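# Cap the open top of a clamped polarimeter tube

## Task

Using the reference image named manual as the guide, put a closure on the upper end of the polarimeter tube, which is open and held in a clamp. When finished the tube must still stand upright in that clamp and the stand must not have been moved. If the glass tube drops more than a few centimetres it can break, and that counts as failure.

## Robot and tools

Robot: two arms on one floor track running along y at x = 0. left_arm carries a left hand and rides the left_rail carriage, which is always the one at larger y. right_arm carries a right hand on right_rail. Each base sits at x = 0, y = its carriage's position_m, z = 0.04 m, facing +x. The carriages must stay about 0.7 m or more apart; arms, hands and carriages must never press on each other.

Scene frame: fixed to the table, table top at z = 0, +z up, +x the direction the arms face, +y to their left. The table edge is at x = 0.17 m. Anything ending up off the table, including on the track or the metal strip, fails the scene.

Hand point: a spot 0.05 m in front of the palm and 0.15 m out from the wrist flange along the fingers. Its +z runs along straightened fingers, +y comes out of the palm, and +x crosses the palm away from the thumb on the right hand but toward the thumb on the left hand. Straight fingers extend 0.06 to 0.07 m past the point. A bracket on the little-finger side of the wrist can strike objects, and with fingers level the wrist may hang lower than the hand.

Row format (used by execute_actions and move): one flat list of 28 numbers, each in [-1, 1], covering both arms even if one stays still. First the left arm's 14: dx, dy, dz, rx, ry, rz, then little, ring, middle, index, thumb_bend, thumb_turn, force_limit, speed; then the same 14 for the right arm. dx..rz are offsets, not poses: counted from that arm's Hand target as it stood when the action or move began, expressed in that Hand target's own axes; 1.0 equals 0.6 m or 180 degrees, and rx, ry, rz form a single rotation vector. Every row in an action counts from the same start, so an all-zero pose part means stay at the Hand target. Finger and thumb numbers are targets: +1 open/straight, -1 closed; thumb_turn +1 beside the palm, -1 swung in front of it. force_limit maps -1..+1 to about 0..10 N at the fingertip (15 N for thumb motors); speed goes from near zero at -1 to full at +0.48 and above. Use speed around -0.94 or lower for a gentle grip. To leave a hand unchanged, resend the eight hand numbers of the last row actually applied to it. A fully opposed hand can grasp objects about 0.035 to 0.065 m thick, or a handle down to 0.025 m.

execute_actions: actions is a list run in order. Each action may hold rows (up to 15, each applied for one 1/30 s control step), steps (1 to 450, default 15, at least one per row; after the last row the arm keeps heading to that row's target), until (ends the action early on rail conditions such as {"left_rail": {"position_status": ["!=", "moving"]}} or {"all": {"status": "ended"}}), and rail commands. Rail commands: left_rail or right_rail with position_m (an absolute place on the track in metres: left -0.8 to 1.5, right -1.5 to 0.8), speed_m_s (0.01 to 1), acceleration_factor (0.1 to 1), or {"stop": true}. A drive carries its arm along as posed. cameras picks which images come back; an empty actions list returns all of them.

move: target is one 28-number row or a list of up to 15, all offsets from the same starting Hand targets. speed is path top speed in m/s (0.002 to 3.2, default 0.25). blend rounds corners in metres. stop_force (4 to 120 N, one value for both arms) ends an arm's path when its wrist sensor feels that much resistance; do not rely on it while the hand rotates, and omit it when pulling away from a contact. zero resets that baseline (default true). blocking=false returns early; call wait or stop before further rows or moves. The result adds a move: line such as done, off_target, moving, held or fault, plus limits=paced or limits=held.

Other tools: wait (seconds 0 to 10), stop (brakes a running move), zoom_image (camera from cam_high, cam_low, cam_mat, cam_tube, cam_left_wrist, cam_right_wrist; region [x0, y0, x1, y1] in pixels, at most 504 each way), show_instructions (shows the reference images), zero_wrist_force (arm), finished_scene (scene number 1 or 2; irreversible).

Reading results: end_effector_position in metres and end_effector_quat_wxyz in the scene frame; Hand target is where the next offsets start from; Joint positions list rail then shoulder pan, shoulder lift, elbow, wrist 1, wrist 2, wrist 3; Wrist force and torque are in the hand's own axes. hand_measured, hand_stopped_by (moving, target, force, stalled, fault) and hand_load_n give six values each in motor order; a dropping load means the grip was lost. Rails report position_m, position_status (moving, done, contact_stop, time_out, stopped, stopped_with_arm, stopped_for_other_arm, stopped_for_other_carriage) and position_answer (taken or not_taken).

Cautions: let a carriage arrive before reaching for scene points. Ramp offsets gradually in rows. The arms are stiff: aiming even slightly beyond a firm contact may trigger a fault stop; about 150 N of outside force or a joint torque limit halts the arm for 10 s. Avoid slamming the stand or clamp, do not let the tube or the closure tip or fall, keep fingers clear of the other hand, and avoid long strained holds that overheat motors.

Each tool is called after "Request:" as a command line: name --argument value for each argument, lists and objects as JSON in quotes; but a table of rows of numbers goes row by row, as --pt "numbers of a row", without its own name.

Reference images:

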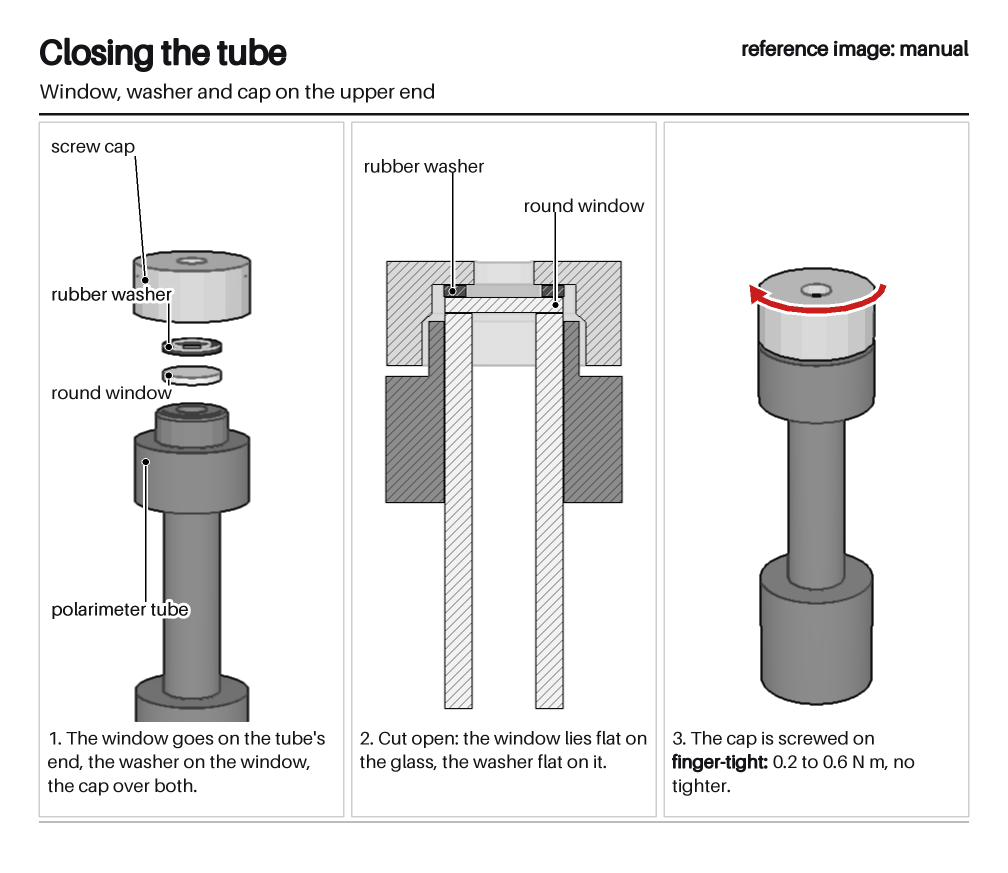

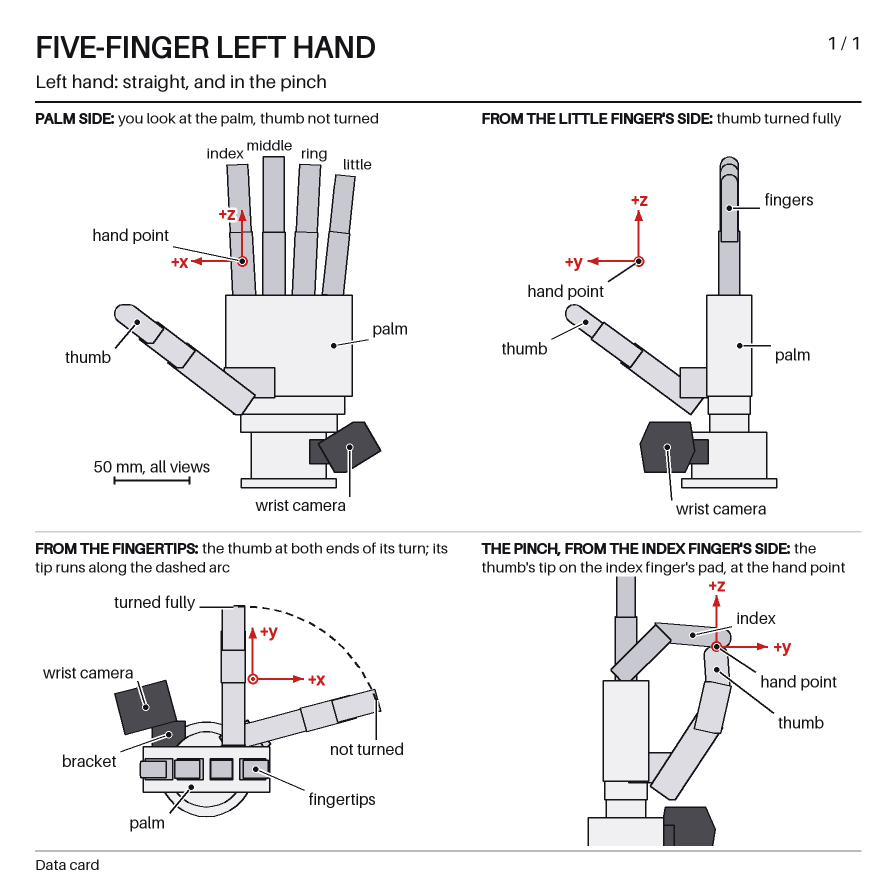

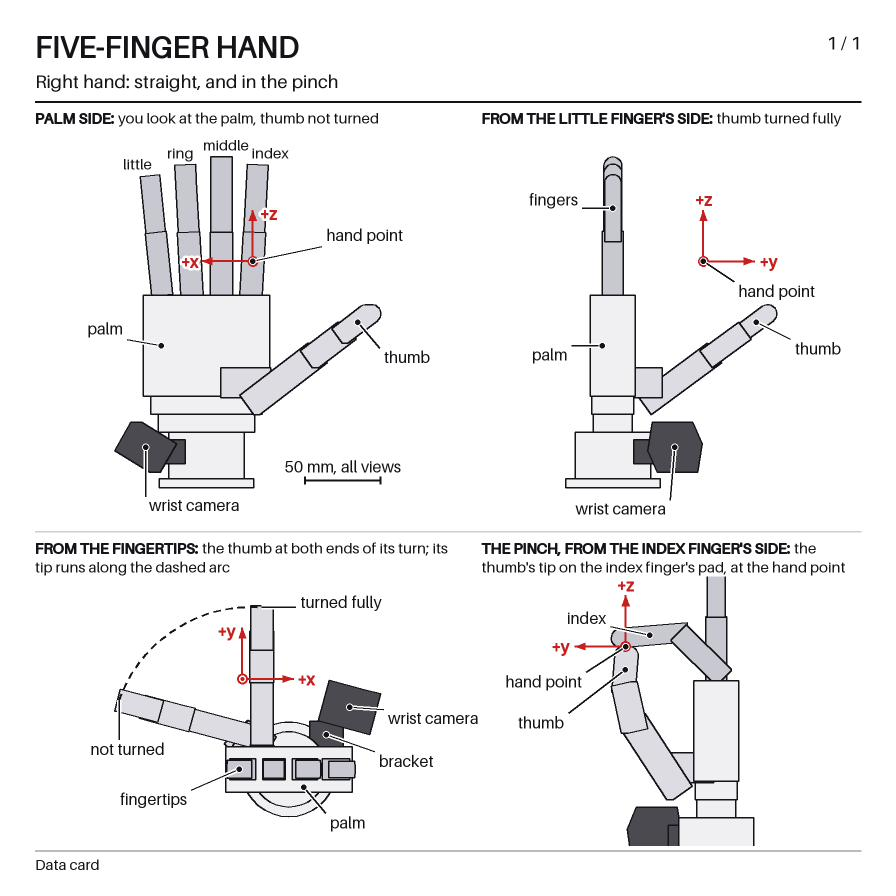

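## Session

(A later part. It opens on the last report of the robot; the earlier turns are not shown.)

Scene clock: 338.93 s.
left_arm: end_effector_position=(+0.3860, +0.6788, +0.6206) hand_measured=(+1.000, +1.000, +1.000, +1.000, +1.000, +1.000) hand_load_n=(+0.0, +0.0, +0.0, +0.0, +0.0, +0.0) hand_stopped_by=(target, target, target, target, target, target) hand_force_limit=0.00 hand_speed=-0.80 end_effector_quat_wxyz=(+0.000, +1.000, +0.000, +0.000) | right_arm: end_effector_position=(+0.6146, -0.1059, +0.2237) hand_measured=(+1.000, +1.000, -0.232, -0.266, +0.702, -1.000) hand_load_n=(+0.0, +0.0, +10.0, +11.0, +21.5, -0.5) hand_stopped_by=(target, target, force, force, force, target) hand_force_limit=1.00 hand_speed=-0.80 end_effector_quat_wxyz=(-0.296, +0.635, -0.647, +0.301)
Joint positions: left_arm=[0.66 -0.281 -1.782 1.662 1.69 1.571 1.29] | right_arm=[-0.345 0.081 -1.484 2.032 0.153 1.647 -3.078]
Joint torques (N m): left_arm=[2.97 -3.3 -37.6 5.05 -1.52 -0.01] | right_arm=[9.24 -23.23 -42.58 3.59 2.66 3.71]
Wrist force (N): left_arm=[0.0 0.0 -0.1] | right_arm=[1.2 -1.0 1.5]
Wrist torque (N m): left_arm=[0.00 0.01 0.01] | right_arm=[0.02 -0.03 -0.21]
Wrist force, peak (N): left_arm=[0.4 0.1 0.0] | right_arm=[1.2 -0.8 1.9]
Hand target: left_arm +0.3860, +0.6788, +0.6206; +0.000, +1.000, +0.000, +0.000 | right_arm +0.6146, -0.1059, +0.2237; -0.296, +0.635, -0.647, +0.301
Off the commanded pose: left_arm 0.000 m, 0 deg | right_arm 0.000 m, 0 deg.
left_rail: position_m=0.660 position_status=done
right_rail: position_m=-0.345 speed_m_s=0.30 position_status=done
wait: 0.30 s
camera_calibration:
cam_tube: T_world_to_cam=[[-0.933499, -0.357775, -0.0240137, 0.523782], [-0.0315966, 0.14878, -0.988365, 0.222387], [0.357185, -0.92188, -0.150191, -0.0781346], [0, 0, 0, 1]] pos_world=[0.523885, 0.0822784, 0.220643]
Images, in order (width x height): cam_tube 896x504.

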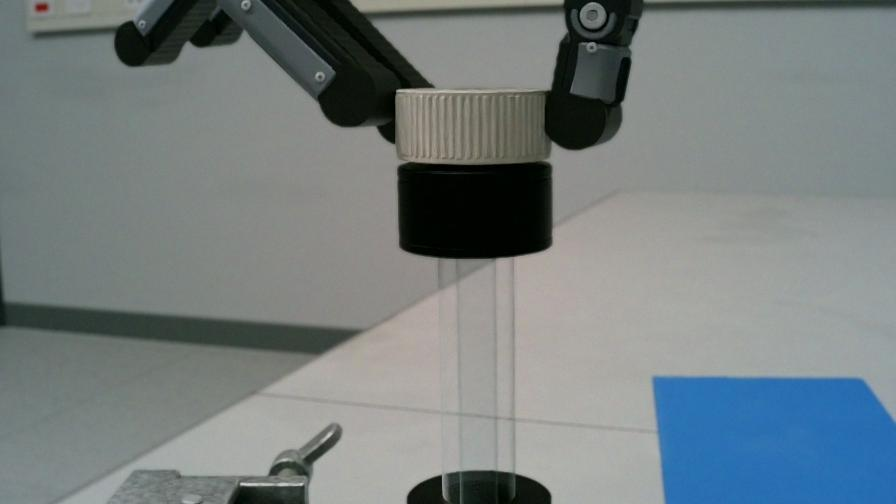

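Request:
move --target '[0,0,0,0,0,0,1,1,1,1,1,1,0,-0.8,0.004627,-0.000954,0.00125,0,0.034044,0.028578,1,1,-0.8,-0.8,0.4,-1,1.0,-0.8]' --speed 0.08

Request:
wait --seconds 0.3 --cameras '["cam_tube"]'

Request:
zoom_image --camera "cam_tube" --region '[420, 90, 490, 160]'

Scene clock: 340.67 s.
left_arm: end_effector_position=(+0.3860, +0.6788, +0.6206) hand_measured=(+1.000, +1.000, +1.000, +1.000, +1.000, +1.000) hand_load_n=(+0.0, +0.0, +0.0, +0.0, +0.0, +0.0) hand_stopped_by=(target, target, target, target, target, target) hand_force_limit=0.00 hand_speed=-0.80 end_effector_quat_wxyz=(+0.000, +1.000, +0.000, +0.000) | right_arm: end_effector_position=(+0.6155, -0.1086, +0.2237) hand_measured=(+1.000, +1.000, -0.232, -0.266, +0.702, -1.000) hand_load_n=(+0.0, +0.0, +10.0, +10.0, +22.0, -2.0) hand_stopped_by=(target, target, force, force, force, target) hand_force_limit=1.00 hand_speed=-0.80 end_effector_quat_wxyz=(+0.274, -0.589, +0.689, -0.321)
Joint positions: left_arm=[0.66 -0.281 -1.782 1.662 1.69 1.571 1.29] | right_arm=[-0.345 0.125 -1.467 2.016 0.169 1.786 -2.957]
Joint torques (N m): left_arm=[0.69 -2.81 -37.04 5.03 -1.79 -0.23] | right_arm=[6.74 -27.63 -41.18 3.87 2.87 2.92]
Wrist force (N): left_arm=[-0.1 0.5 0.0] | right_arm=[0.8 -1.3 0.9]
Wrist torque (N m): left_arm=[0.07 0.02 -0.01] | right_arm=[0.01 -0.03 -0.20]
Wrist force, peak (N): left_arm=[-0.1 0.5 0.0] | right_arm=[0.7 -1.1 2.4]
Hand target: left_arm +0.3860, +0.6788, +0.6206; +0.000, +1.000, +0.000, +0.000 | right_arm +0.6155, -0.1086, +0.2237; +0.274, -0.589, +0.689, -0.321
Off the commanded pose: left_arm 0.000 m, 0 deg | right_arm 0.000 m, 0 deg.
left_rail: position_m=0.660 position_status=done
right_rail: position_m=-0.345 speed_m_s=0.30 position_status=done
move: done

Scene clock: 340.97 s.
left_arm: end_effector_position=(+0.3860, +0.6788, +0.6206) hand_measured=(+1.000, +1.000, +1.000, +1.000, +1.000, +1.000) hand_load_n=(+0.0, +0.0, +0.0, +0.0, +0.0, +0.0) hand_stopped_by=(target, target, target, target, target, target) hand_force_limit=0.00 hand_speed=-0.80 end_effector_quat_wxyz=(+0.000, +1.000, +0.000, +0.000) | right_arm: end_effector_position=(+0.6155, -0.1087, +0.2237) hand_measured=(+1.000, +1.000, -0.232, -0.266, +0.702, -1.000) hand_load_n=(+0.0, +0.0, +10.0, +10.5, +22.0, -1.5) hand_stopped_by=(target, target, force, force, force, target) hand_force_limit=1.00 hand_speed=-0.80 end_effector_quat_wxyz=(+0.274, -0.589, +0.689, -0.321)
Joint positions: left_arm=[0.66 -0.281 -1.782 1.662 1.69 1.571 1.29] | right_arm=[-0.345 0.126 -1.467 2.016 0.169 1.786 -2.957]
Joint torques (N m): left_arm=[0.8 -3.26 -37.84 5.05 -1.66 -0.2] | right_arm=[8.03 -23.66 -41.23 3.62 2.5 2.76]
Wrist force (N): left_arm=[0.5 -0.1 0.2] | right_arm=[0.9 -1.8 0.8]
Wrist torque (N m): left_arm=[-0.03 -0.06 0.05] | right_arm=[-0.06 -0.04 -0.21]
Wrist force, peak (N): left_arm=[0.5 -0.1 0.2] | right_arm=[0.9 -1.8 0.8]
Hand target: left_arm +0.3860, +0.6788, +0.6206; +0.000, +1.000, +0.000, +0.000 | right_arm +0.6155, -0.1086, +0.2237; +0.274, -0.589, +0.689, -0.321
Off the commanded pose: left_arm 0.000 m, 0 deg | right_arm 0.000 m, 0 deg.
left_rail: position_m=0.660 position_status=done
right_rail: position_m=-0.345 speed_m_s=0.30 position_status=done
wait: 0.30 s
camera_calibration:
cam_tube: T_world_to_cam=[[-0.933499, -0.357775, -0.0240137, 0.523782], [-0.0315966, 0.14878, -0.988365, 0.222387], [0.357185, -0.92188, -0.150191, -0.0781346], [0, 0, 0, 1]] pos_world=[0.523885, 0.0822784, 0.220643]
Images, in order (width x height): cam_tube 896x504.

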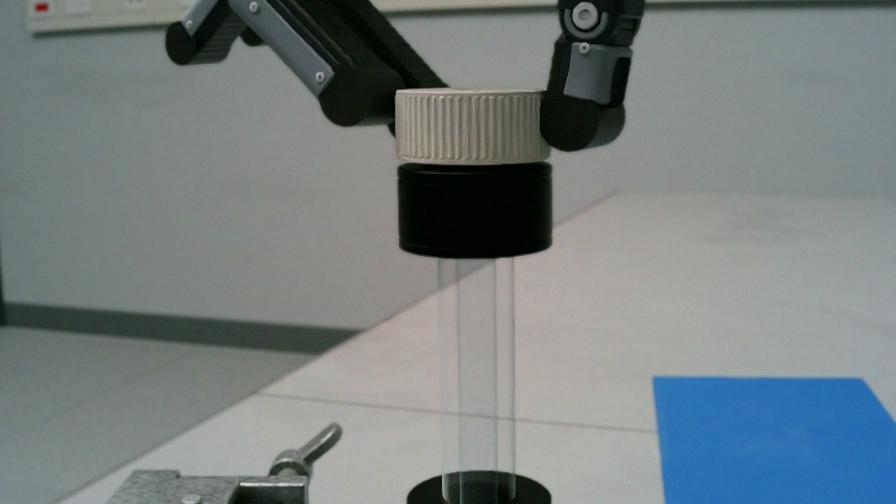

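Scaled by 7.200.

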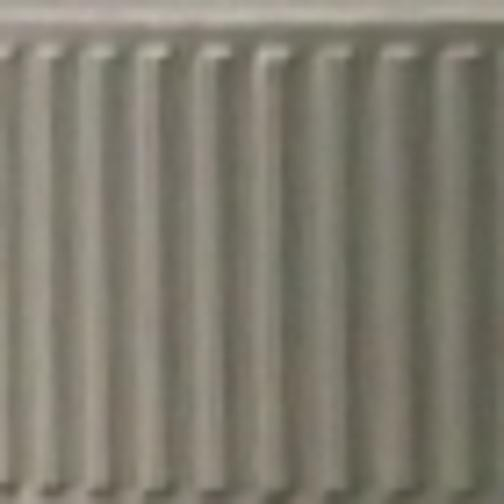

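Request:
move --target '[0,0,0,0,0,0,1,1,1,1,1,1,0,-0.8,0.004627,-0.000954,0.00125,0,0.034044,0.028578,1,1,-0.8,-0.8,0.4,-1,1.0,-0.8]' --speed 0.08

Request:
wait --seconds 0.3 --cameras '["cam_tube"]'

Request:
zoom_image --camera "cam_tube" --region '[420, 90, 490, 160]'

Request:
move --target '[0,0,0,0,0,0,1,1,1,1,1,1,0,-0.8,0.004627,-0.000954,0.00125,0,0.034044,0.028578,1,1,-0.8,-0.8,0.4,-1,1.0,-0.8]' --speed 0.08

Request:
wait --seconds 0.3 --cameras '["cam_tube"]'

Request:
zoom_image --camera "cam_tube" --region '[420, 90, 490, 160]'

Scene clock: 343.10 s.
left_arm: end_effector_position=(+0.3860, +0.6788, +0.6206) hand_measured=(+1.000, +1.000, +1.000, +1.000, +1.000, +1.000) hand_load_n=(+0.0, +0.0, +0.0, +0.0, +0.0, +0.0) hand_stopped_by=(target, target, target, target, target, target) hand_force_limit=0.00 hand_speed=-0.80 end_effector_quat_wxyz=(+0.000, +1.000, +0.000, +0.000) | right_arm: end_effector_position=(+0.6160, -0.1115, +0.2236) hand_measured=(+1.000, +1.000, -0.232, -0.266, +0.702, -1.000) hand_load_n=(+0.0, +0.0, +10.0, +9.5, +22.5, -3.5) hand_stopped_by=(target, target, force, force, force, target) hand_force_limit=1.00 hand_speed=-0.80 end_effector_quat_wxyz=(+0.251, -0.539, +0.729, -0.340) end_effector_velocity=(+0.000, -0.001, +0.000) end_effector_angular_velocity=(-0.001, +0.001, -0.004)
Joint positions: left_arm=[0.66 -0.281 -1.782 1.662 1.69 1.571 1.29] | right_arm=[-0.345 0.168 -1.441 1.992 0.203 1.921 -2.83]
Joint velocities: left_arm=[within noise] | right_arm=[0 0.001 0.001 0 0.001 0.005 0.003]
Joint torques (N m): left_arm=[0.1 -2.47 -37.15 4.83 -1.81 0.08] | right_arm=[7.08 -24.48 -40.45 4.32 2.97 3.15]
Wrist force (N): left_arm=[0.2 -0.2 0.1] | right_arm=[0.7 -1.6 0.2]
Wrist torque (N m): left_arm=[-0.05 -0.02 0.03] | right_arm=[0.02 -0.06 -0.22]
Wrist force, peak (N): left_arm=[0.3 0.0 -0.4] | right_arm=[0.6 -1.7 1.1]
Hand target: left_arm +0.3860, +0.6788, +0.6206; +0.000, +1.000, +0.000, +0.000 | right_arm +0.6160, -0.1115, +0.2236; +0.251, -0.539, +0.729, -0.340
Off the commanded pose: left_arm 0.000 m, 0 deg | right_arm 0.000 m, 0 deg.
left_rail: position_m=0.660 position_status=done
right_rail: position_m=-0.345 speed_m_s=0.30 position_status=done
move: done

Scene clock: 343.40 s.
left_arm: end_effector_position=(+0.3860, +0.6788, +0.6206) hand_measured=(+1.000, +1.000, +1.000, +1.000, +1.000, +1.000) hand_load_n=(+0.0, +0.0, +0.0, +0.0, +0.0, +0.0) hand_stopped_by=(target, target, target, target, target, target) hand_force_limit=0.00 hand_speed=-0.80 end_effector_quat_wxyz=(+0.000, +1.000, +0.000, +0.000) | right_arm: end_effector_position=(+0.6160, -0.1115, +0.2236) hand_measured=(+1.000, +1.000, -0.232, -0.266, +0.702, -1.000) hand_load_n=(+0.0, +0.0, +10.0, +9.5, +22.0, -3.5) hand_stopped_by=(target, target, force, force, force, target) hand_force_limit=1.00 hand_speed=-0.80 end_effector_quat_wxyz=(+0.251, -0.539, +0.729, -0.340)
Joint positions: left_arm=[0.66 -0.281 -1.782 1.662 1.69 1.571 1.29] | right_arm=[-0.345 0.168 -1.441 1.992 0.203 1.921 -2.83]
Joint torques (N m): left_arm=[1.32 -3.91 -36.94 4.99 -1.72 0] | right_arm=[8.38 -24.83 -41.23 3.72 2.47 3.12]
Wrist force (N): left_arm=[0.3 0.1 -0.1] | right_arm=[0.8 -1.9 0.1]
Wrist torque (N m): left_arm=[0.02 -0.04 0.02] | right_arm=[-0.01 -0.07 -0.22]
Wrist force, peak (N): left_arm=[0.3 0.1 -0.1] | right_arm=[1.1 -2.0 0.2]
Hand target: left_arm +0.3860, +0.6788, +0.6206; +0.000, +1.000, +0.000, +0.000 | right_arm +0.6160, -0.1115, +0.2236; +0.251, -0.539, +0.729, -0.340
Off the commanded pose: left_arm 0.000 m, 0 deg | right_arm 0.000 m, 0 deg.
left_rail: position_m=0.660 position_status=done
right_rail: position_m=-0.345 speed_m_s=0.30 position_status=done
wait: 0.30 s
camera_calibration:
cam_tube: T_world_to_cam=[[-0.933499, -0.357775, -0.0240137, 0.523782], [-0.0315966, 0.14878, -0.988365, 0.222387], [0.357185, -0.92188, -0.150191, -0.0781346], [0, 0, 0, 1]] pos_world=[0.523885, 0.0822784, 0.220643]
Images, in order (width x height): cam_tube 896x504.

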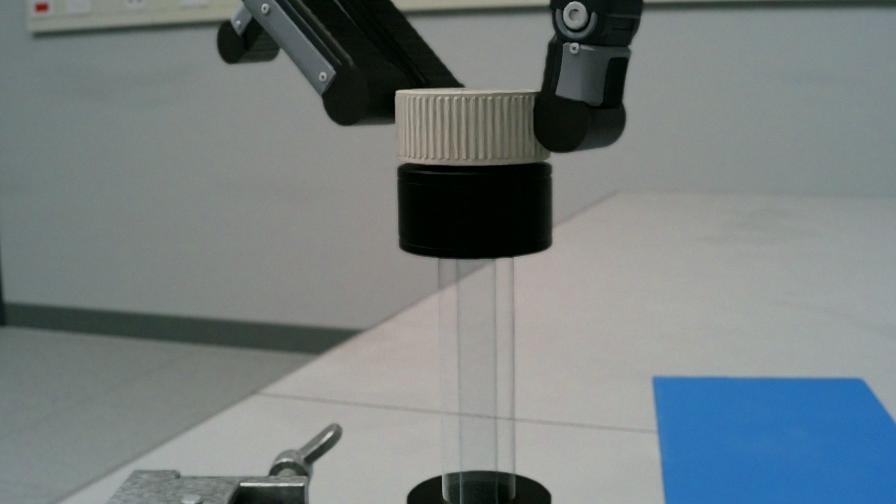

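Scaled by 7.200.

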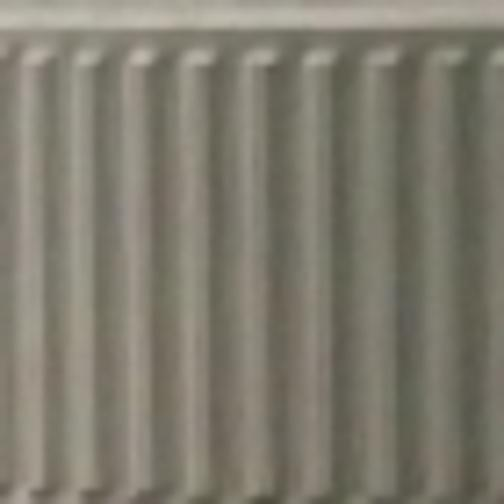

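Scene clock: 344.83 s.
left_arm: end_effector_position=(+0.3860, +0.6788, +0.6206) hand_measured=(+1.000, +1.000, +1.000, +1.000, +1.000, +1.000) hand_load_n=(+0.0, +0.0, +0.0, +0.0, +0.0, +0.0) hand_stopped_by=(target, target, target, target, target, target) hand_force_limit=0.00 hand_speed=-0.80 end_effector_quat_wxyz=(+0.000, +1.000, +0.000, +0.000) | right_arm: end_effector_position=(+0.6161, -0.1145, +0.2236) hand_measured=(+1.000, +1.000, -0.232, -0.266, +0.702, -1.000) hand_load_n=(+0.0, +0.0, +10.0, +8.5, +22.5, -6.5) hand_stopped_by=(target, target, force, force, force, target) hand_force_limit=1.00 hand_speed=-0.80 end_effector_quat_wxyz=(+0.227, -0.487, +0.764, -0.356)
Joint positions: left_arm=[0.66 -0.281 -1.782 1.662 1.69 1.571 1.29] | right_arm=[-0.345 0.206 -1.407 1.962 0.254 2.048 -2.693]
Joint torques (N m): left_arm=[0.98 -4.2 -37.33 4.64 -1.84 0.09] | right_arm=[7.97 -26.02 -39.56 5.08 3.08 3.42]
Wrist force (N): left_arm=[0.0 0.0 0.2] | right_arm=[1.2 -3.0 -1.3]
Wrist torque (N m): left_arm=[-0.02 0.01 0.02] | right_arm=[0.00 -0.07 -0.25]
Wrist force, peak (N): left_arm=[0.2 0.4 -0.2] | right_arm=[1.3 -3.1 -1.0]
Hand target: left_arm +0.3860, +0.6788, +0.6206; +0.000, +1.000, +0.000, +0.000 | right_arm +0.6161, -0.1145, +0.2236; +0.227, -0.487, +0.764, -0.356
Off the commanded pose: left_arm 0.000 m, 0 deg | right_arm 0.000 m, 0 deg.
left_rail: position_m=0.660 position_status=done
right_rail: position_m=-0.345 speed_m_s=0.30 position_status=done
move: done

Scene clock: 345.13 s.
left_arm: end_effector_position=(+0.3860, +0.6788, +0.6206) hand_measured=(+1.000, +1.000, +1.000, +1.000, +1.000, +1.000) hand_load_n=(+0.0, +0.0, +0.0, +0.0, +0.0, +0.0) hand_stopped_by=(target, target, target, target, target, target) hand_force_limit=0.00 hand_speed=-0.80 end_effector_quat_wxyz=(+0.000, +1.000, +0.000, +0.000) | right_arm: end_effector_position=(+0.6161, -0.1145, +0.2236) hand_measured=(+1.000, +1.000, -0.232, -0.266, +0.702, -1.000) hand_load_n=(+0.0, +0.5, +10.0, +9.0, +22.5, -6.0) hand_stopped_by=(target, target, force, force, force, target) hand_force_limit=1.00 hand_speed=-0.80 end_effector_quat_wxyz=(+0.227, -0.487, +0.764, -0.356)
Joint positions: left_arm=[0.66 -0.281 -1.782 1.662 1.69 1.571 1.29] | right_arm=[-0.345 0.207 -1.407 1.962 0.255 2.048 -2.693]
Joint torques (N m): left_arm=[0.44 -3.73 -37.7 4.94 -1.45 -0.04] | right_arm=[8.09 -27.36 -39.36 3.89 2.76 3.04]
Wrist force (N): left_arm=[0.2 0.2 -0.1] | right_arm=[1.3 -2.9 -1.1]
Wrist torque (N m): left_arm=[0.02 -0.02 0.02] | right_arm=[0.02 -0.09 -0.24]
Wrist force, peak (N): left_arm=[0.4 -0.1 0.0] | right_arm=[1.3 -3.0 -1.4]
Hand target: left_arm +0.3860, +0.6788, +0.6206; +0.000, +1.000, +0.000, +0.000 | right_arm +0.6161, -0.1145, +0.2236; +0.227, -0.487, +0.764, -0.356
Off the commanded pose: left_arm 0.000 m, 0 deg | right_arm 0.000 m, 0 deg.
left_rail: position_m=0.660 position_status=done
right_rail: position_m=-0.345 speed_m_s=0.30 position_status=done
wait: 0.30 s
camera_calibration:
cam_tube: T_world_to_cam=[[-0.933499, -0.357775, -0.0240137, 0.523782], [-0.0315966, 0.14878, -0.988365, 0.222387], [0.357185, -0.92188, -0.150191, -0.0781346], [0, 0, 0, 1]] pos_world=[0.523885, 0.0822784, 0.220643]
Images, in order (width x height): cam_tube 896x504.

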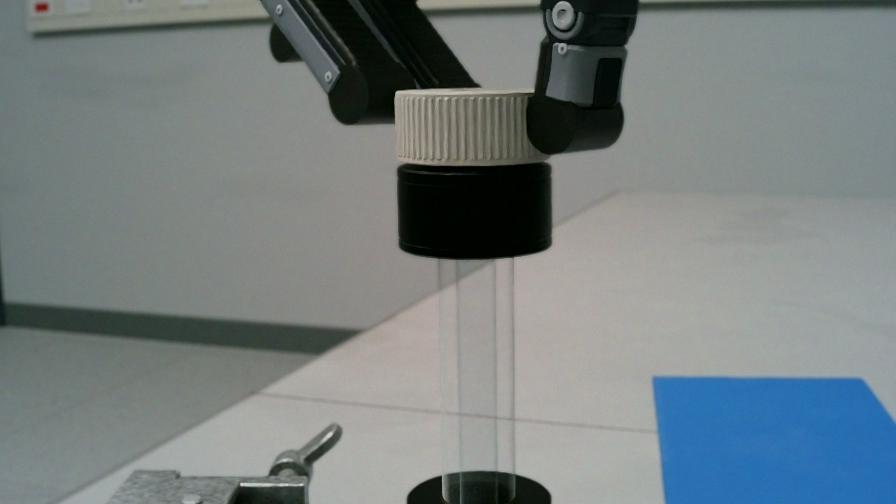

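Scaled by 7.200.

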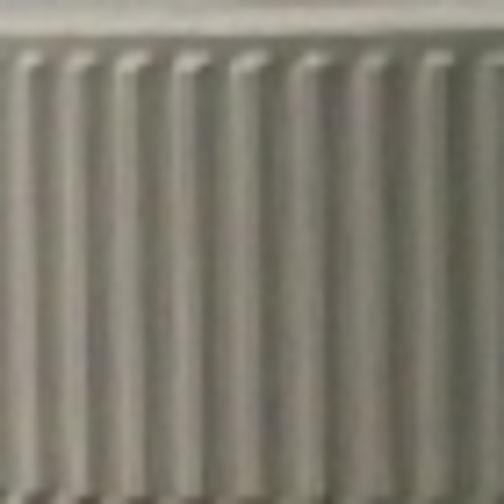

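Request:
move --target '[0,0,0,0,0,0,1,1,1,1,1,1,0,-0.8,0.004727,-0.000954,0.00125,0,0.034044,0.028578,1,1,-0.8,-0.8,0.4,-1,1.0,-0.8]' --speed 0.08

Request:
wait --seconds 0.3 --cameras '["cam_tube"]'

Request:
zoom_image --camera "cam_tube" --region '[420, 90, 490, 160]'

Request:
move --target '[0,0,0,0,0,0,1,1,1,1,1,1,0,-0.8,0.004727,-0.000954,0.00125,0,0.034044,0.028578,1,1,-0.8,-0.8,0.4,-1,1.0,-0.8]' --speed 0.08

Request:
wait --seconds 0.3 --cameras '["cam_tube"]'

Request:
zoom_image --camera "cam_tube" --region '[420, 90, 490, 160]'

Scene clock: 347.20 s.
left_arm: end_effector_position=(+0.3860, +0.6788, +0.6206) hand_measured=(+1.000, +1.000, +1.000, +1.000, +1.000, +1.000) hand_load_n=(+0.0, +0.0, +0.0, +0.0, +0.0, +0.0) hand_stopped_by=(target, target, target, target, target, target) hand_force_limit=0.00 hand_speed=-0.80 end_effector_quat_wxyz=(+0.000, +1.000, +0.000, +0.000) | right_arm: end_effector_position=(+0.6157, -0.1174, +0.2235) hand_measured=(+1.000, +1.000, -0.232, -0.266, +0.702, -1.000) hand_load_n=(+0.0, +0.0, +9.5, +8.0, +23.0, -8.5) hand_stopped_by=(target, target, force, force, force, target) hand_force_limit=1.00 hand_speed=-0.80 end_effector_quat_wxyz=(+0.202, -0.432, +0.797, -0.371)
Joint positions: left_arm=[0.66 -0.281 -1.782 1.662 1.69 1.571 1.29] | right_arm=[-0.345 0.241 -1.366 1.926 0.327 2.163 -2.542]
Joint torques (N m): left_arm=[0.42 -2.35 -37.46 4.77 -1.47 0.07] | right_arm=[10.85 -25.46 -39.71 4.47 3.25 3.47]
Wrist force (N): left_arm=[0.2 0.0 0.1] | right_arm=[1.1 -4.1 -2.0]
Wrist torque (N m): left_arm=[-0.02 -0.02 0.03] | right_arm=[-0.08 -0.05 -0.32]
Wrist force, peak (N): left_arm=[0.5 -0.1 -0.3] | right_arm=[1.0 -4.3 -2.2]
Hand target: left_arm +0.3860, +0.6788, +0.6206; +0.000, +1.000, +0.000, +0.000 | right_arm +0.6157, -0.1174, +0.2235; +0.202, -0.432, +0.797, -0.371
Off the commanded pose: left_arm 0.000 m, 0 deg | right_arm 0.000 m, 0 deg.
left_rail: position_m=0.660 position_status=done
right_rail: position_m=-0.345 speed_m_s=0.30 position_status=done
move: done

Scene clock: 347.50 s.
left_arm: end_effector_position=(+0.3860, +0.6788, +0.6206) hand_measured=(+1.000, +1.000, +1.000, +1.000, +1.000, +1.000) hand_load_n=(+0.0, +0.0, +0.0, +0.0, -0.5, +0.0) hand_stopped_by=(target, target, target, target, target, target) hand_force_limit=0.00 hand_speed=-0.80 end_effector_quat_wxyz=(+0.000, +1.000, +0.000, +0.000) | right_arm: end_effector_position=(+0.6157, -0.1174, +0.2235) hand_measured=(+1.000, +1.000, -0.232, -0.266, +0.702, -1.000) hand_load_n=(+0.0, +0.0, +9.5, +8.5, +22.5, -8.0) hand_stopped_by=(target, target, force, force, force, target) hand_force_limit=1.00 hand_speed=-0.80 end_effector_quat_wxyz=(+0.202, -0.432, +0.797, -0.371)
Joint positions: left_arm=[0.66 -0.281 -1.782 1.662 1.69 1.571 1.29] | right_arm=[-0.345 0.241 -1.366 1.925 0.327 2.163 -2.541]
Joint torques (N m): left_arm=[1.02 -3.44 -37.57 4.8 -1.77 0.09] | right_arm=[11.02 -28.5 -38.98 4.67 2.65 3.6]
Wrist force (N): left_arm=[-0.1 0.0 0.4] | right_arm=[1.7 -3.6 -2.6]
Wrist torque (N m): left_arm=[-0.03 0.03 0.01] | right_arm=[0.04 -0.12 -0.27]
Wrist force, peak (N): left_arm=[0.4 0.3 -0.4] | right_arm=[1.4 -4.0 -2.6]
Hand target: left_arm +0.3860, +0.6788, +0.6206; +0.000, +1.000, +0.000, +0.000 | right_arm +0.6157, -0.1174, +0.2235; +0.202, -0.432, +0.797, -0.371
Off the commanded pose: left_arm 0.000 m, 0 deg | right_arm 0.000 m, 0 deg.
left_rail: position_m=0.660 position_status=done
right_rail: position_m=-0.345 speed_m_s=0.30 position_status=done
wait: 0.30 s
camera_calibration:
cam_tube: T_world_to_cam=[[-0.933499, -0.357775, -0.0240137, 0.523782], [-0.0315966, 0.14878, -0.988365, 0.222387], [0.357185, -0.92188, -0.150191, -0.0781346], [0, 0, 0, 1]] pos_world=[0.523885, 0.0822784, 0.220643]
Images, in order (width x height): cam_tube 896x504.

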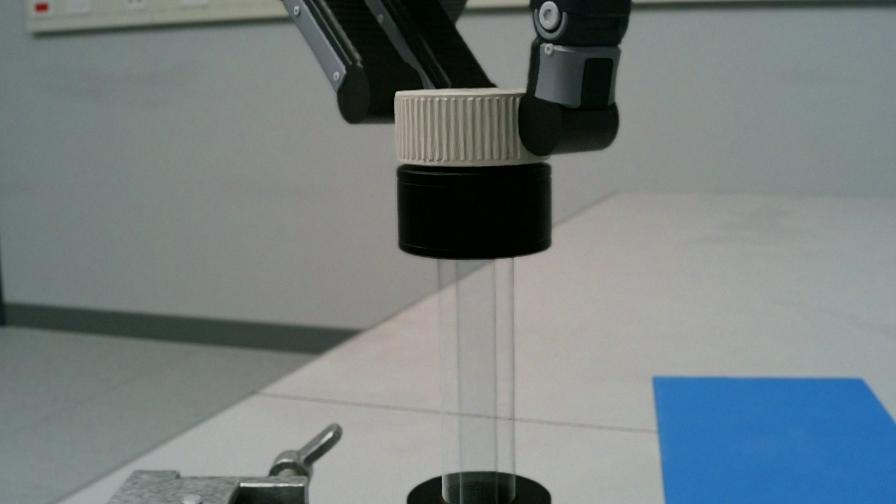

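Scaled by 7.200.

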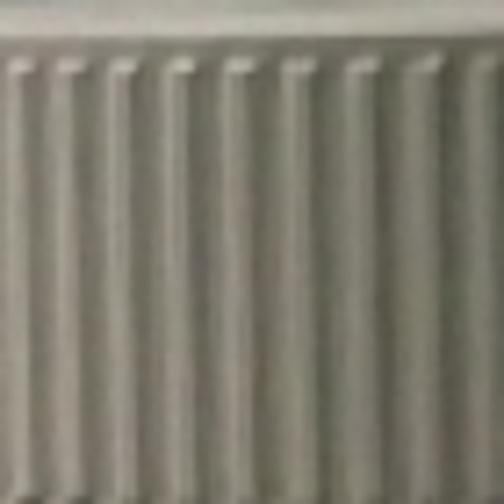

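Scene clock: 348.97 s.
left_arm: end_effector_position=(+0.3860, +0.6788, +0.6206) hand_measured=(+1.000, +1.000, +1.000, +1.000, +1.000, +1.000) hand_load_n=(+0.0, +0.0, +0.0, +0.0, +0.0, +0.0) hand_stopped_by=(target, target, target, target, target, target) hand_force_limit=0.00 hand_speed=-0.80 end_effector_quat_wxyz=(+0.000, +1.000, +0.000, +0.000) | right_arm: end_effector_position=(+0.6150, -0.1203, +0.2235) hand_measured=(+1.000, +1.000, -0.232, -0.266, +0.702, -1.000) hand_load_n=(+0.0, +0.0, +9.5, +8.0, +23.0, -10.0) hand_stopped_by=(target, target, force, force, force, target) hand_force_limit=1.00 hand_speed=-0.80 end_effector_quat_wxyz=(+0.175, -0.376, +0.825, -0.385)
Joint positions: left_arm=[0.66 -0.281 -1.782 1.662 1.69 1.571 1.29] | right_arm=[-0.345 0.269 -1.318 1.885 0.422 2.263 -2.372]
Joint torques (N m): left_arm=[-0.34 -4.69 -37.67 4.6 -1.86 0.06] | right_arm=[9.56 -31.24 -38.74 3.88 2.37 3.08]
Wrist force (N): left_arm=[0.2 0.0 0.1] | right_arm=[1.2 -4.8 -2.9]
Wrist torque (N m): left_arm=[-0.02 -0.02 0.03] | right_arm=[-0.08 -0.08 -0.36]
Wrist force, peak (N): left_arm=[0.4 0.0 -0.2] | right_arm=[1.2 -4.8 -2.9]
Hand target: left_arm +0.3860, +0.6788, +0.6206; +0.000, +1.000, +0.000, +0.000 | right_arm +0.6150, -0.1203, +0.2235; +0.175, -0.376, +0.825, -0.385
Off the commanded pose: left_arm 0.000 m, 0 deg | right_arm 0.000 m, 0 deg.
left_rail: position_m=0.660 position_status=done
right_rail: position_m=-0.345 speed_m_s=0.30 position_status=done
move: done

Scene clock: 349.27 s.
left_arm: end_effector_position=(+0.3860, +0.6788, +0.6206) hand_measured=(+1.000, +1.000, +1.000, +1.000, +1.000, +1.000) hand_load_n=(+0.0, +0.0, +0.0, +0.0, +0.0, +0.0) hand_stopped_by=(target, target, target, target, target, target) hand_force_limit=0.00 hand_speed=-0.80 end_effector_quat_wxyz=(+0.000, +1.000, +0.000, +0.000) | right_arm: end_effector_position=(+0.6150, -0.1203, +0.2235) hand_measured=(+1.000, +1.000, -0.232, -0.266, +0.702, -1.000) hand_load_n=(+0.0, +0.0, +9.5, +8.0, +23.0, -10.0) hand_stopped_by=(target, target, force, force, force, target) hand_force_limit=1.00 hand_speed=-0.80 end_effector_quat_wxyz=(+0.175, -0.376, +0.825, -0.385)
Joint positions: left_arm=[0.66 -0.281 -1.782 1.662 1.69 1.571 1.29] | right_arm=[-0.345 0.269 -1.318 1.885 0.422 2.263 -2.372]
Joint torques (N m): left_arm=[2 -2.76 -37.93 4.88 -1.8 -0.03] | right_arm=[9.28 -33.85 -37.73 4.98 3.03 3.47]
Wrist force (N): left_arm=[-0.1 -0.2 0.0] | right_arm=[1.0 -4.1 -2.8]
Wrist torque (N m): left_arm=[-0.04 0.02 0.01] | right_arm=[0.02 -0.05 -0.35]
Wrist force, peak (N): left_arm=[0.3 0.2 -0.4] | right_arm=[1.2 -4.5 -3.1]
Hand target: left_arm +0.3860, +0.6788, +0.6206; +0.000, +1.000, +0.000, +0.000 | right_arm +0.6150, -0.1203, +0.2235; +0.175, -0.376, +0.825, -0.385
Off the commanded pose: left_arm 0.000 m, 0 deg | right_arm 0.000 m, 0 deg.
left_rail: position_m=0.660 position_status=done
right_rail: position_m=-0.345 speed_m_s=0.30 position_status=done
wait: 0.30 s
camera_calibration:
cam_tube: T_world_to_cam=[[-0.933499, -0.357775, -0.0240137, 0.523782], [-0.0315966, 0.14878, -0.988365, 0.222387], [0.357185, -0.92188, -0.150191, -0.0781346], [0, 0, 0, 1]] pos_world=[0.523885, 0.0822784, 0.220643]
Images, in order (width x height): cam_tube 896x504.

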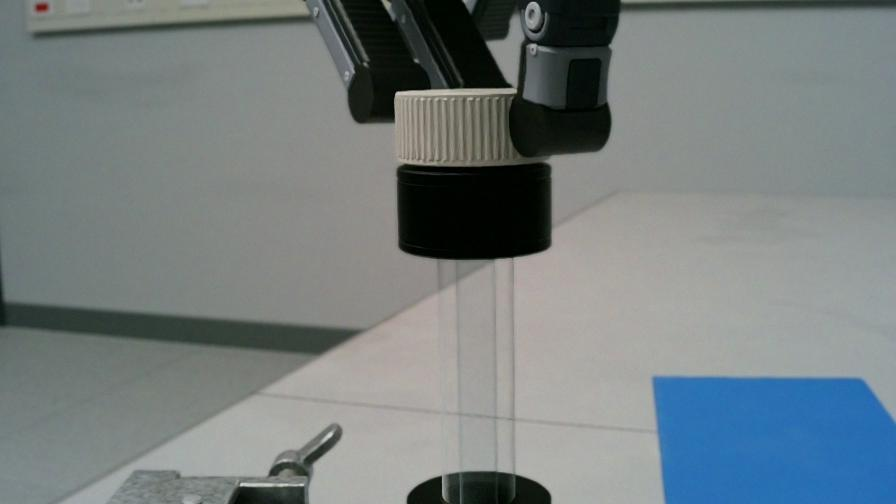

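Scaled by 7.200.

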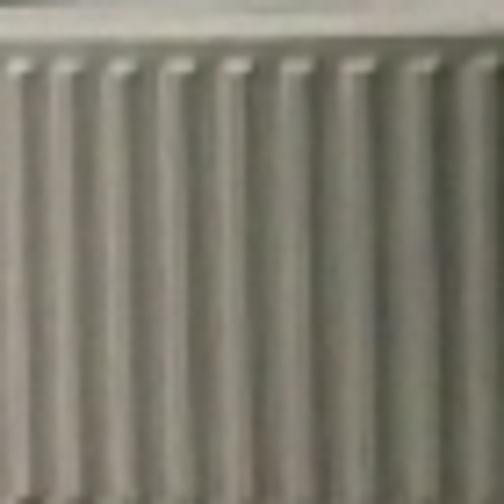

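Request:
move --target '[0,0,0,0,0,0,1,1,1,1,1,1,0,-0.8,0.004727,-0.000954,0.00125,0,0.034044,0.028578,1,1,-0.8,-0.8,0.4,-1,1.0,-0.8]' --speed 0.08

Request:
wait --seconds 0.3 --cameras '["cam_tube"]'

Request:
zoom_image --camera "cam_tube" --region '[410, 90, 480, 160]'

Request:
move --target '[0,0,0,0,0,0,1,1,1,1,1,1,0,-0.8,0.004677,-0.000954,0.00125,0,0.034044,0.028578,1,1,-0.8,-0.8,0.4,-1,1.0,-0.8]' --speed 0.08

Request:
wait --seconds 0.3 --cameras '["cam_tube"]'

Request:
zoom_image --camera "cam_tube" --region '[410, 90, 480, 160]'

Scene clock: 351.90 s.
left_arm: end_effector_position=(+0.3860, +0.6788, +0.6206) hand_measured=(+1.000, +1.000, +1.000, +1.000, +1.000, +1.000) hand_load_n=(+0.0, +0.0, +0.0, +0.0, +0.0, +0.0) hand_stopped_by=(target, target, target, target, target, target) hand_force_limit=0.00 hand_speed=-0.80 end_effector_quat_wxyz=(+0.000, +1.000, +0.000, +0.000) | right_arm: end_effector_position=(+0.6138, -0.1231, +0.2234) hand_measured=(+1.000, +1.000, -0.232, -0.266, +0.702, -1.000) hand_load_n=(+0.0, +0.0, +9.5, +7.5, +23.0, -11.0) hand_stopped_by=(target, target, force, force, force, target) hand_force_limit=1.00 hand_speed=-0.80 end_effector_quat_wxyz=(+0.148, -0.317, +0.849, -0.396)
Joint positions: left_arm=[0.66 -0.281 -1.782 1.662 1.69 1.571 1.29] | right_arm=[-0.345 0.293 -1.266 1.842 0.54 2.344 -2.182]
Joint torques (N m): left_arm=[2.12 -4.49 -37.48 4.73 -1.96 0.14] | right_arm=[6.57 -32.02 -38.42 5.2 2.81 3.39]
Wrist force (N): left_arm=[0.1 0.0 0.1] | right_arm=[-0.1 -3.7 -2.5]
Wrist torque (N m): left_arm=[-0.01 -0.01 0.02] | right_arm=[-0.01 -0.03 -0.36]
Wrist force, peak (N): left_arm=[0.6 0.1 0.0] | right_arm=[1.0 -4.6 -3.0]
Hand target: left_arm +0.3860, +0.6788, +0.6206; +0.000, +1.000, +0.000, +0.000 | right_arm +0.6138, -0.1231, +0.2234; +0.148, -0.317, +0.849, -0.396
Off the commanded pose: left_arm 0.000 m, 0 deg | right_arm 0.000 m, 0 deg.
left_rail: position_m=0.660 position_status=done
right_rail: position_m=-0.345 speed_m_s=0.30 position_status=done
move: done

Scene clock: 352.20 s.
left_arm: end_effector_position=(+0.3860, +0.6788, +0.6206) hand_measured=(+1.000, +1.000, +1.000, +1.000, +1.000, +1.000) hand_load_n=(-0.5, +0.0, +0.0, +0.0, +0.0, +0.0) hand_stopped_by=(target, target, target, target, target, target) hand_force_limit=0.00 hand_speed=-0.80 end_effector_quat_wxyz=(+0.000, +1.000, +0.000, +0.000) | right_arm: end_effector_position=(+0.6138, -0.1231, +0.2234) hand_measured=(+1.000, +1.000, -0.232, -0.266, +0.702, -1.000) hand_load_n=(+0.0, +0.0, +10.0, +7.5, +23.0, -11.0) hand_stopped_by=(target, target, force, force, force, target) hand_force_limit=1.00 hand_speed=-0.80 end_effector_quat_wxyz=(+0.148, -0.317, +0.849, -0.396)
Joint positions: left_arm=[0.66 -0.281 -1.782 1.662 1.69 1.571 1.29] | right_arm=[-0.345 0.293 -1.266 1.842 0.54 2.344 -2.181]
Joint torques (N m): left_arm=[0.53 -2.74 -37.29 5.14 -1.58 -0.17] | right_arm=[6.42 -33.46 -37.78 5.47 3.39 3.76]
Wrist force (N): left_arm=[0.0 0.0 -0.1] | right_arm=[-0.1 -3.9 -2.5]
Wrist torque (N m): left_arm=[0.00 0.00 0.01] | right_arm=[-0.04 -0.02 -0.37]
Wrist force, peak (N): left_arm=[-0.1 0.5 0.0] | right_arm=[-0.3 -4.5 -2.4]
Hand target: left_arm +0.3860, +0.6788, +0.6206; +0.000, +1.000, +0.000, +0.000 | right_arm +0.6138, -0.1231, +0.2234; +0.148, -0.317, +0.849, -0.396
Off the commanded pose: left_arm 0.000 m, 0 deg | right_arm 0.000 m, 0 deg.
left_rail: position_m=0.660 position_status=done
right_rail: position_m=-0.345 speed_m_s=0.30 position_status=done
wait: 0.30 s
camera_calibration:
cam_tube: T_world_to_cam=[[-0.933499, -0.357775, -0.0240137, 0.523782], [-0.0315966, 0.14878, -0.988365, 0.222387], [0.357185, -0.92188, -0.150191, -0.0781346], [0, 0, 0, 1]] pos_world=[0.523885, 0.0822784, 0.220643]
Images, in order (width x height): cam_tube 896x504.

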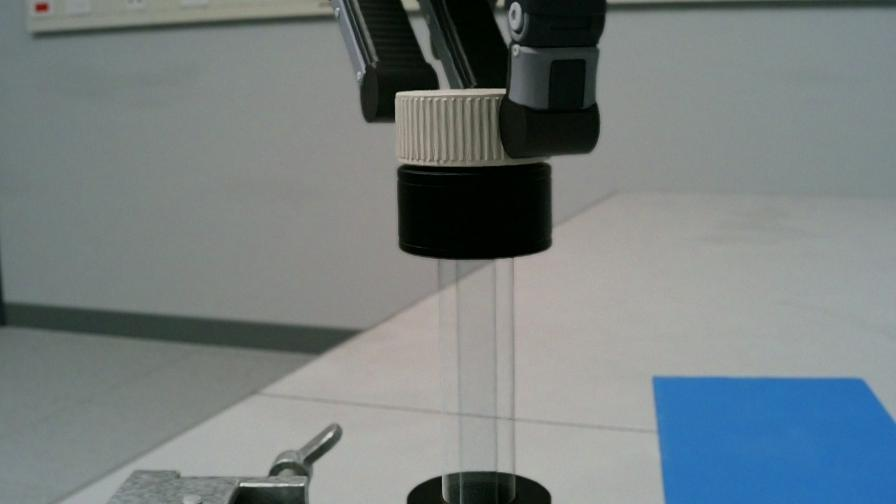

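Scaled by 7.200.

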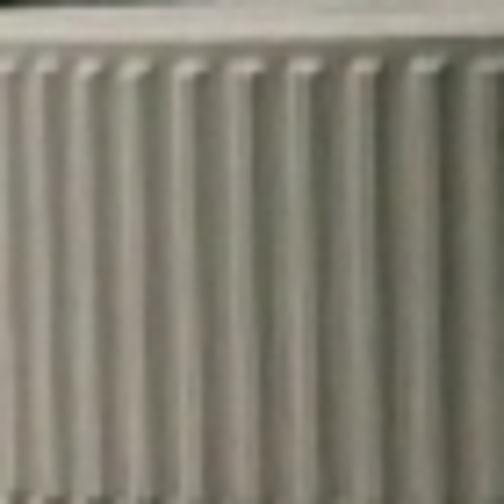

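Scene clock: 353.70 s.
left_arm: end_effector_position=(+0.3860, +0.6788, +0.6206) hand_measured=(+1.000, +1.000, +1.000, +1.000, +1.000, +1.000) hand_load_n=(+0.0, +0.0, +0.0, +0.0, +0.0, +0.0) hand_stopped_by=(target, target, target, target, target, target) hand_force_limit=0.00 hand_speed=-0.80 end_effector_quat_wxyz=(+0.000, +1.000, +0.000, +0.000) | right_arm: end_effector_position=(+0.6123, -0.1256, +0.2234) hand_measured=(+1.000, +1.000, -0.232, -0.266, +0.702, -1.000) hand_load_n=(+0.0, +0.0, +8.5, +9.0, +23.5, -10.0) hand_stopped_by=(target, target, force, force, force, target) hand_force_limit=1.00 hand_speed=-0.80 end_effector_quat_wxyz=(+0.120, -0.257, +0.869, -0.405)
Joint positions: left_arm=[0.66 -0.281 -1.782 1.662 1.69 1.571 1.29] | right_arm=[-0.345 0.31 -1.211 1.799 0.679 2.402 -1.971]
Joint torques (N m): left_arm=[0.9 -3.56 -37.57 4.71 -1.65 0.1] | right_arm=[5.6 -36.31 -36.17 4.35 2.56 3.7]
Wrist force (N): left_arm=[0.1 -0.2 0.2] | right_arm=[4.0 -5.6 -2.1]
Wrist torque (N m): left_arm=[-0.04 -0.01 0.03] | right_arm=[-0.05 -0.11 -0.35]
Wrist force, peak (N): left_arm=[0.4 0.1 0.1] | right_arm=[3.8 -5.8 -2.2]
Hand target: left_arm +0.3860, +0.6788, +0.6206; +0.000, +1.000, +0.000, +0.000 | right_arm +0.6123, -0.1256, +0.2234; +0.120, -0.257, +0.869, -0.405
Off the commanded pose: left_arm 0.000 m, 0 deg | right_arm 0.000 m, 0 deg.
left_rail: position_m=0.660 position_status=done
right_rail: position_m=-0.345 speed_m_s=0.30 position_status=done
move: done

Scene clock: 354.00 s.
left_arm: end_effector_position=(+0.3860, +0.6788, +0.6206) hand_measured=(+1.000, +1.000, +1.000, +1.000, +1.000, +1.000) hand_load_n=(+0.0, +0.0, +0.0, +0.0, +0.0, +0.0) hand_stopped_by=(target, target, target, target, target, target) hand_force_limit=0.00 hand_speed=-0.80 end_effector_quat_wxyz=(+0.000, +1.000, +0.000, +0.000) | right_arm: end_effector_position=(+0.6123, -0.1256, +0.2234) hand_measured=(+1.000, +1.000, -0.232, -0.266, +0.702, -1.000) hand_load_n=(+0.0, +0.0, +8.5, +9.0, +23.5, -10.0) hand_stopped_by=(target, target, force, force, force, target) hand_force_limit=1.00 hand_speed=-0.80 end_effector_quat_wxyz=(+0.120, -0.257, +0.869, -0.405)
Joint positions: left_arm=[0.66 -0.281 -1.782 1.662 1.69 1.571 1.29] | right_arm=[-0.345 0.31 -1.211 1.799 0.679 2.403 -1.971]
Joint torques (N m): left_arm=[1.76 -5.75 -37.15 4.9 -1.59 0.13] | right_arm=[8.23 -34.57 -38.24 4.97 2.23 3.38]
Wrist force (N): left_arm=[0.0 0.0 0.1] | right_arm=[4.0 -5.7 -2.3]
Wrist torque (N m): left_arm=[-0.01 0.01 0.01] | right_arm=[-0.04 -0.11 -0.34]
Wrist force, peak (N): left_arm=[0.4 0.1 0.1] | right_arm=[4.3 -5.7 -2.6]
Hand target: left_arm +0.3860, +0.6788, +0.6206; +0.000, +1.000, +0.000, +0.000 | right_arm +0.6123, -0.1256, +0.2234; +0.120, -0.257, +0.869, -0.405
Off the commanded pose: left_arm 0.000 m, 0 deg | right_arm 0.000 m, 0 deg.
left_rail: position_m=0.660 position_status=done
right_rail: position_m=-0.345 speed_m_s=0.30 position_status=done
wait: 0.30 s
camera_calibration:
cam_tube: T_world_to_cam=[[-0.933499, -0.357775, -0.0240137, 0.523782], [-0.0315966, 0.14878, -0.988365, 0.222387], [0.357185, -0.92188, -0.150191, -0.0781346], [0, 0, 0, 1]] pos_world=[0.523885, 0.0822784, 0.220643]
Images, in order (width x height): cam_tube 896x504.

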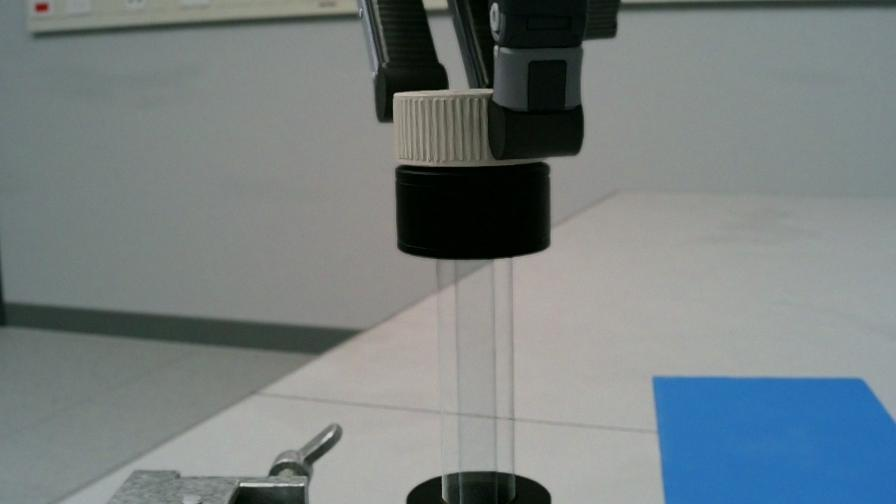

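Scaled by 7.200.

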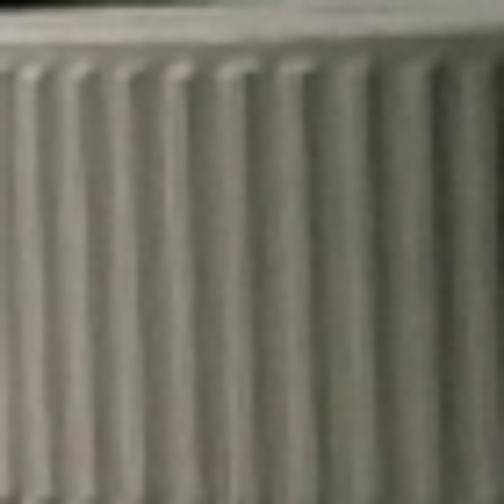

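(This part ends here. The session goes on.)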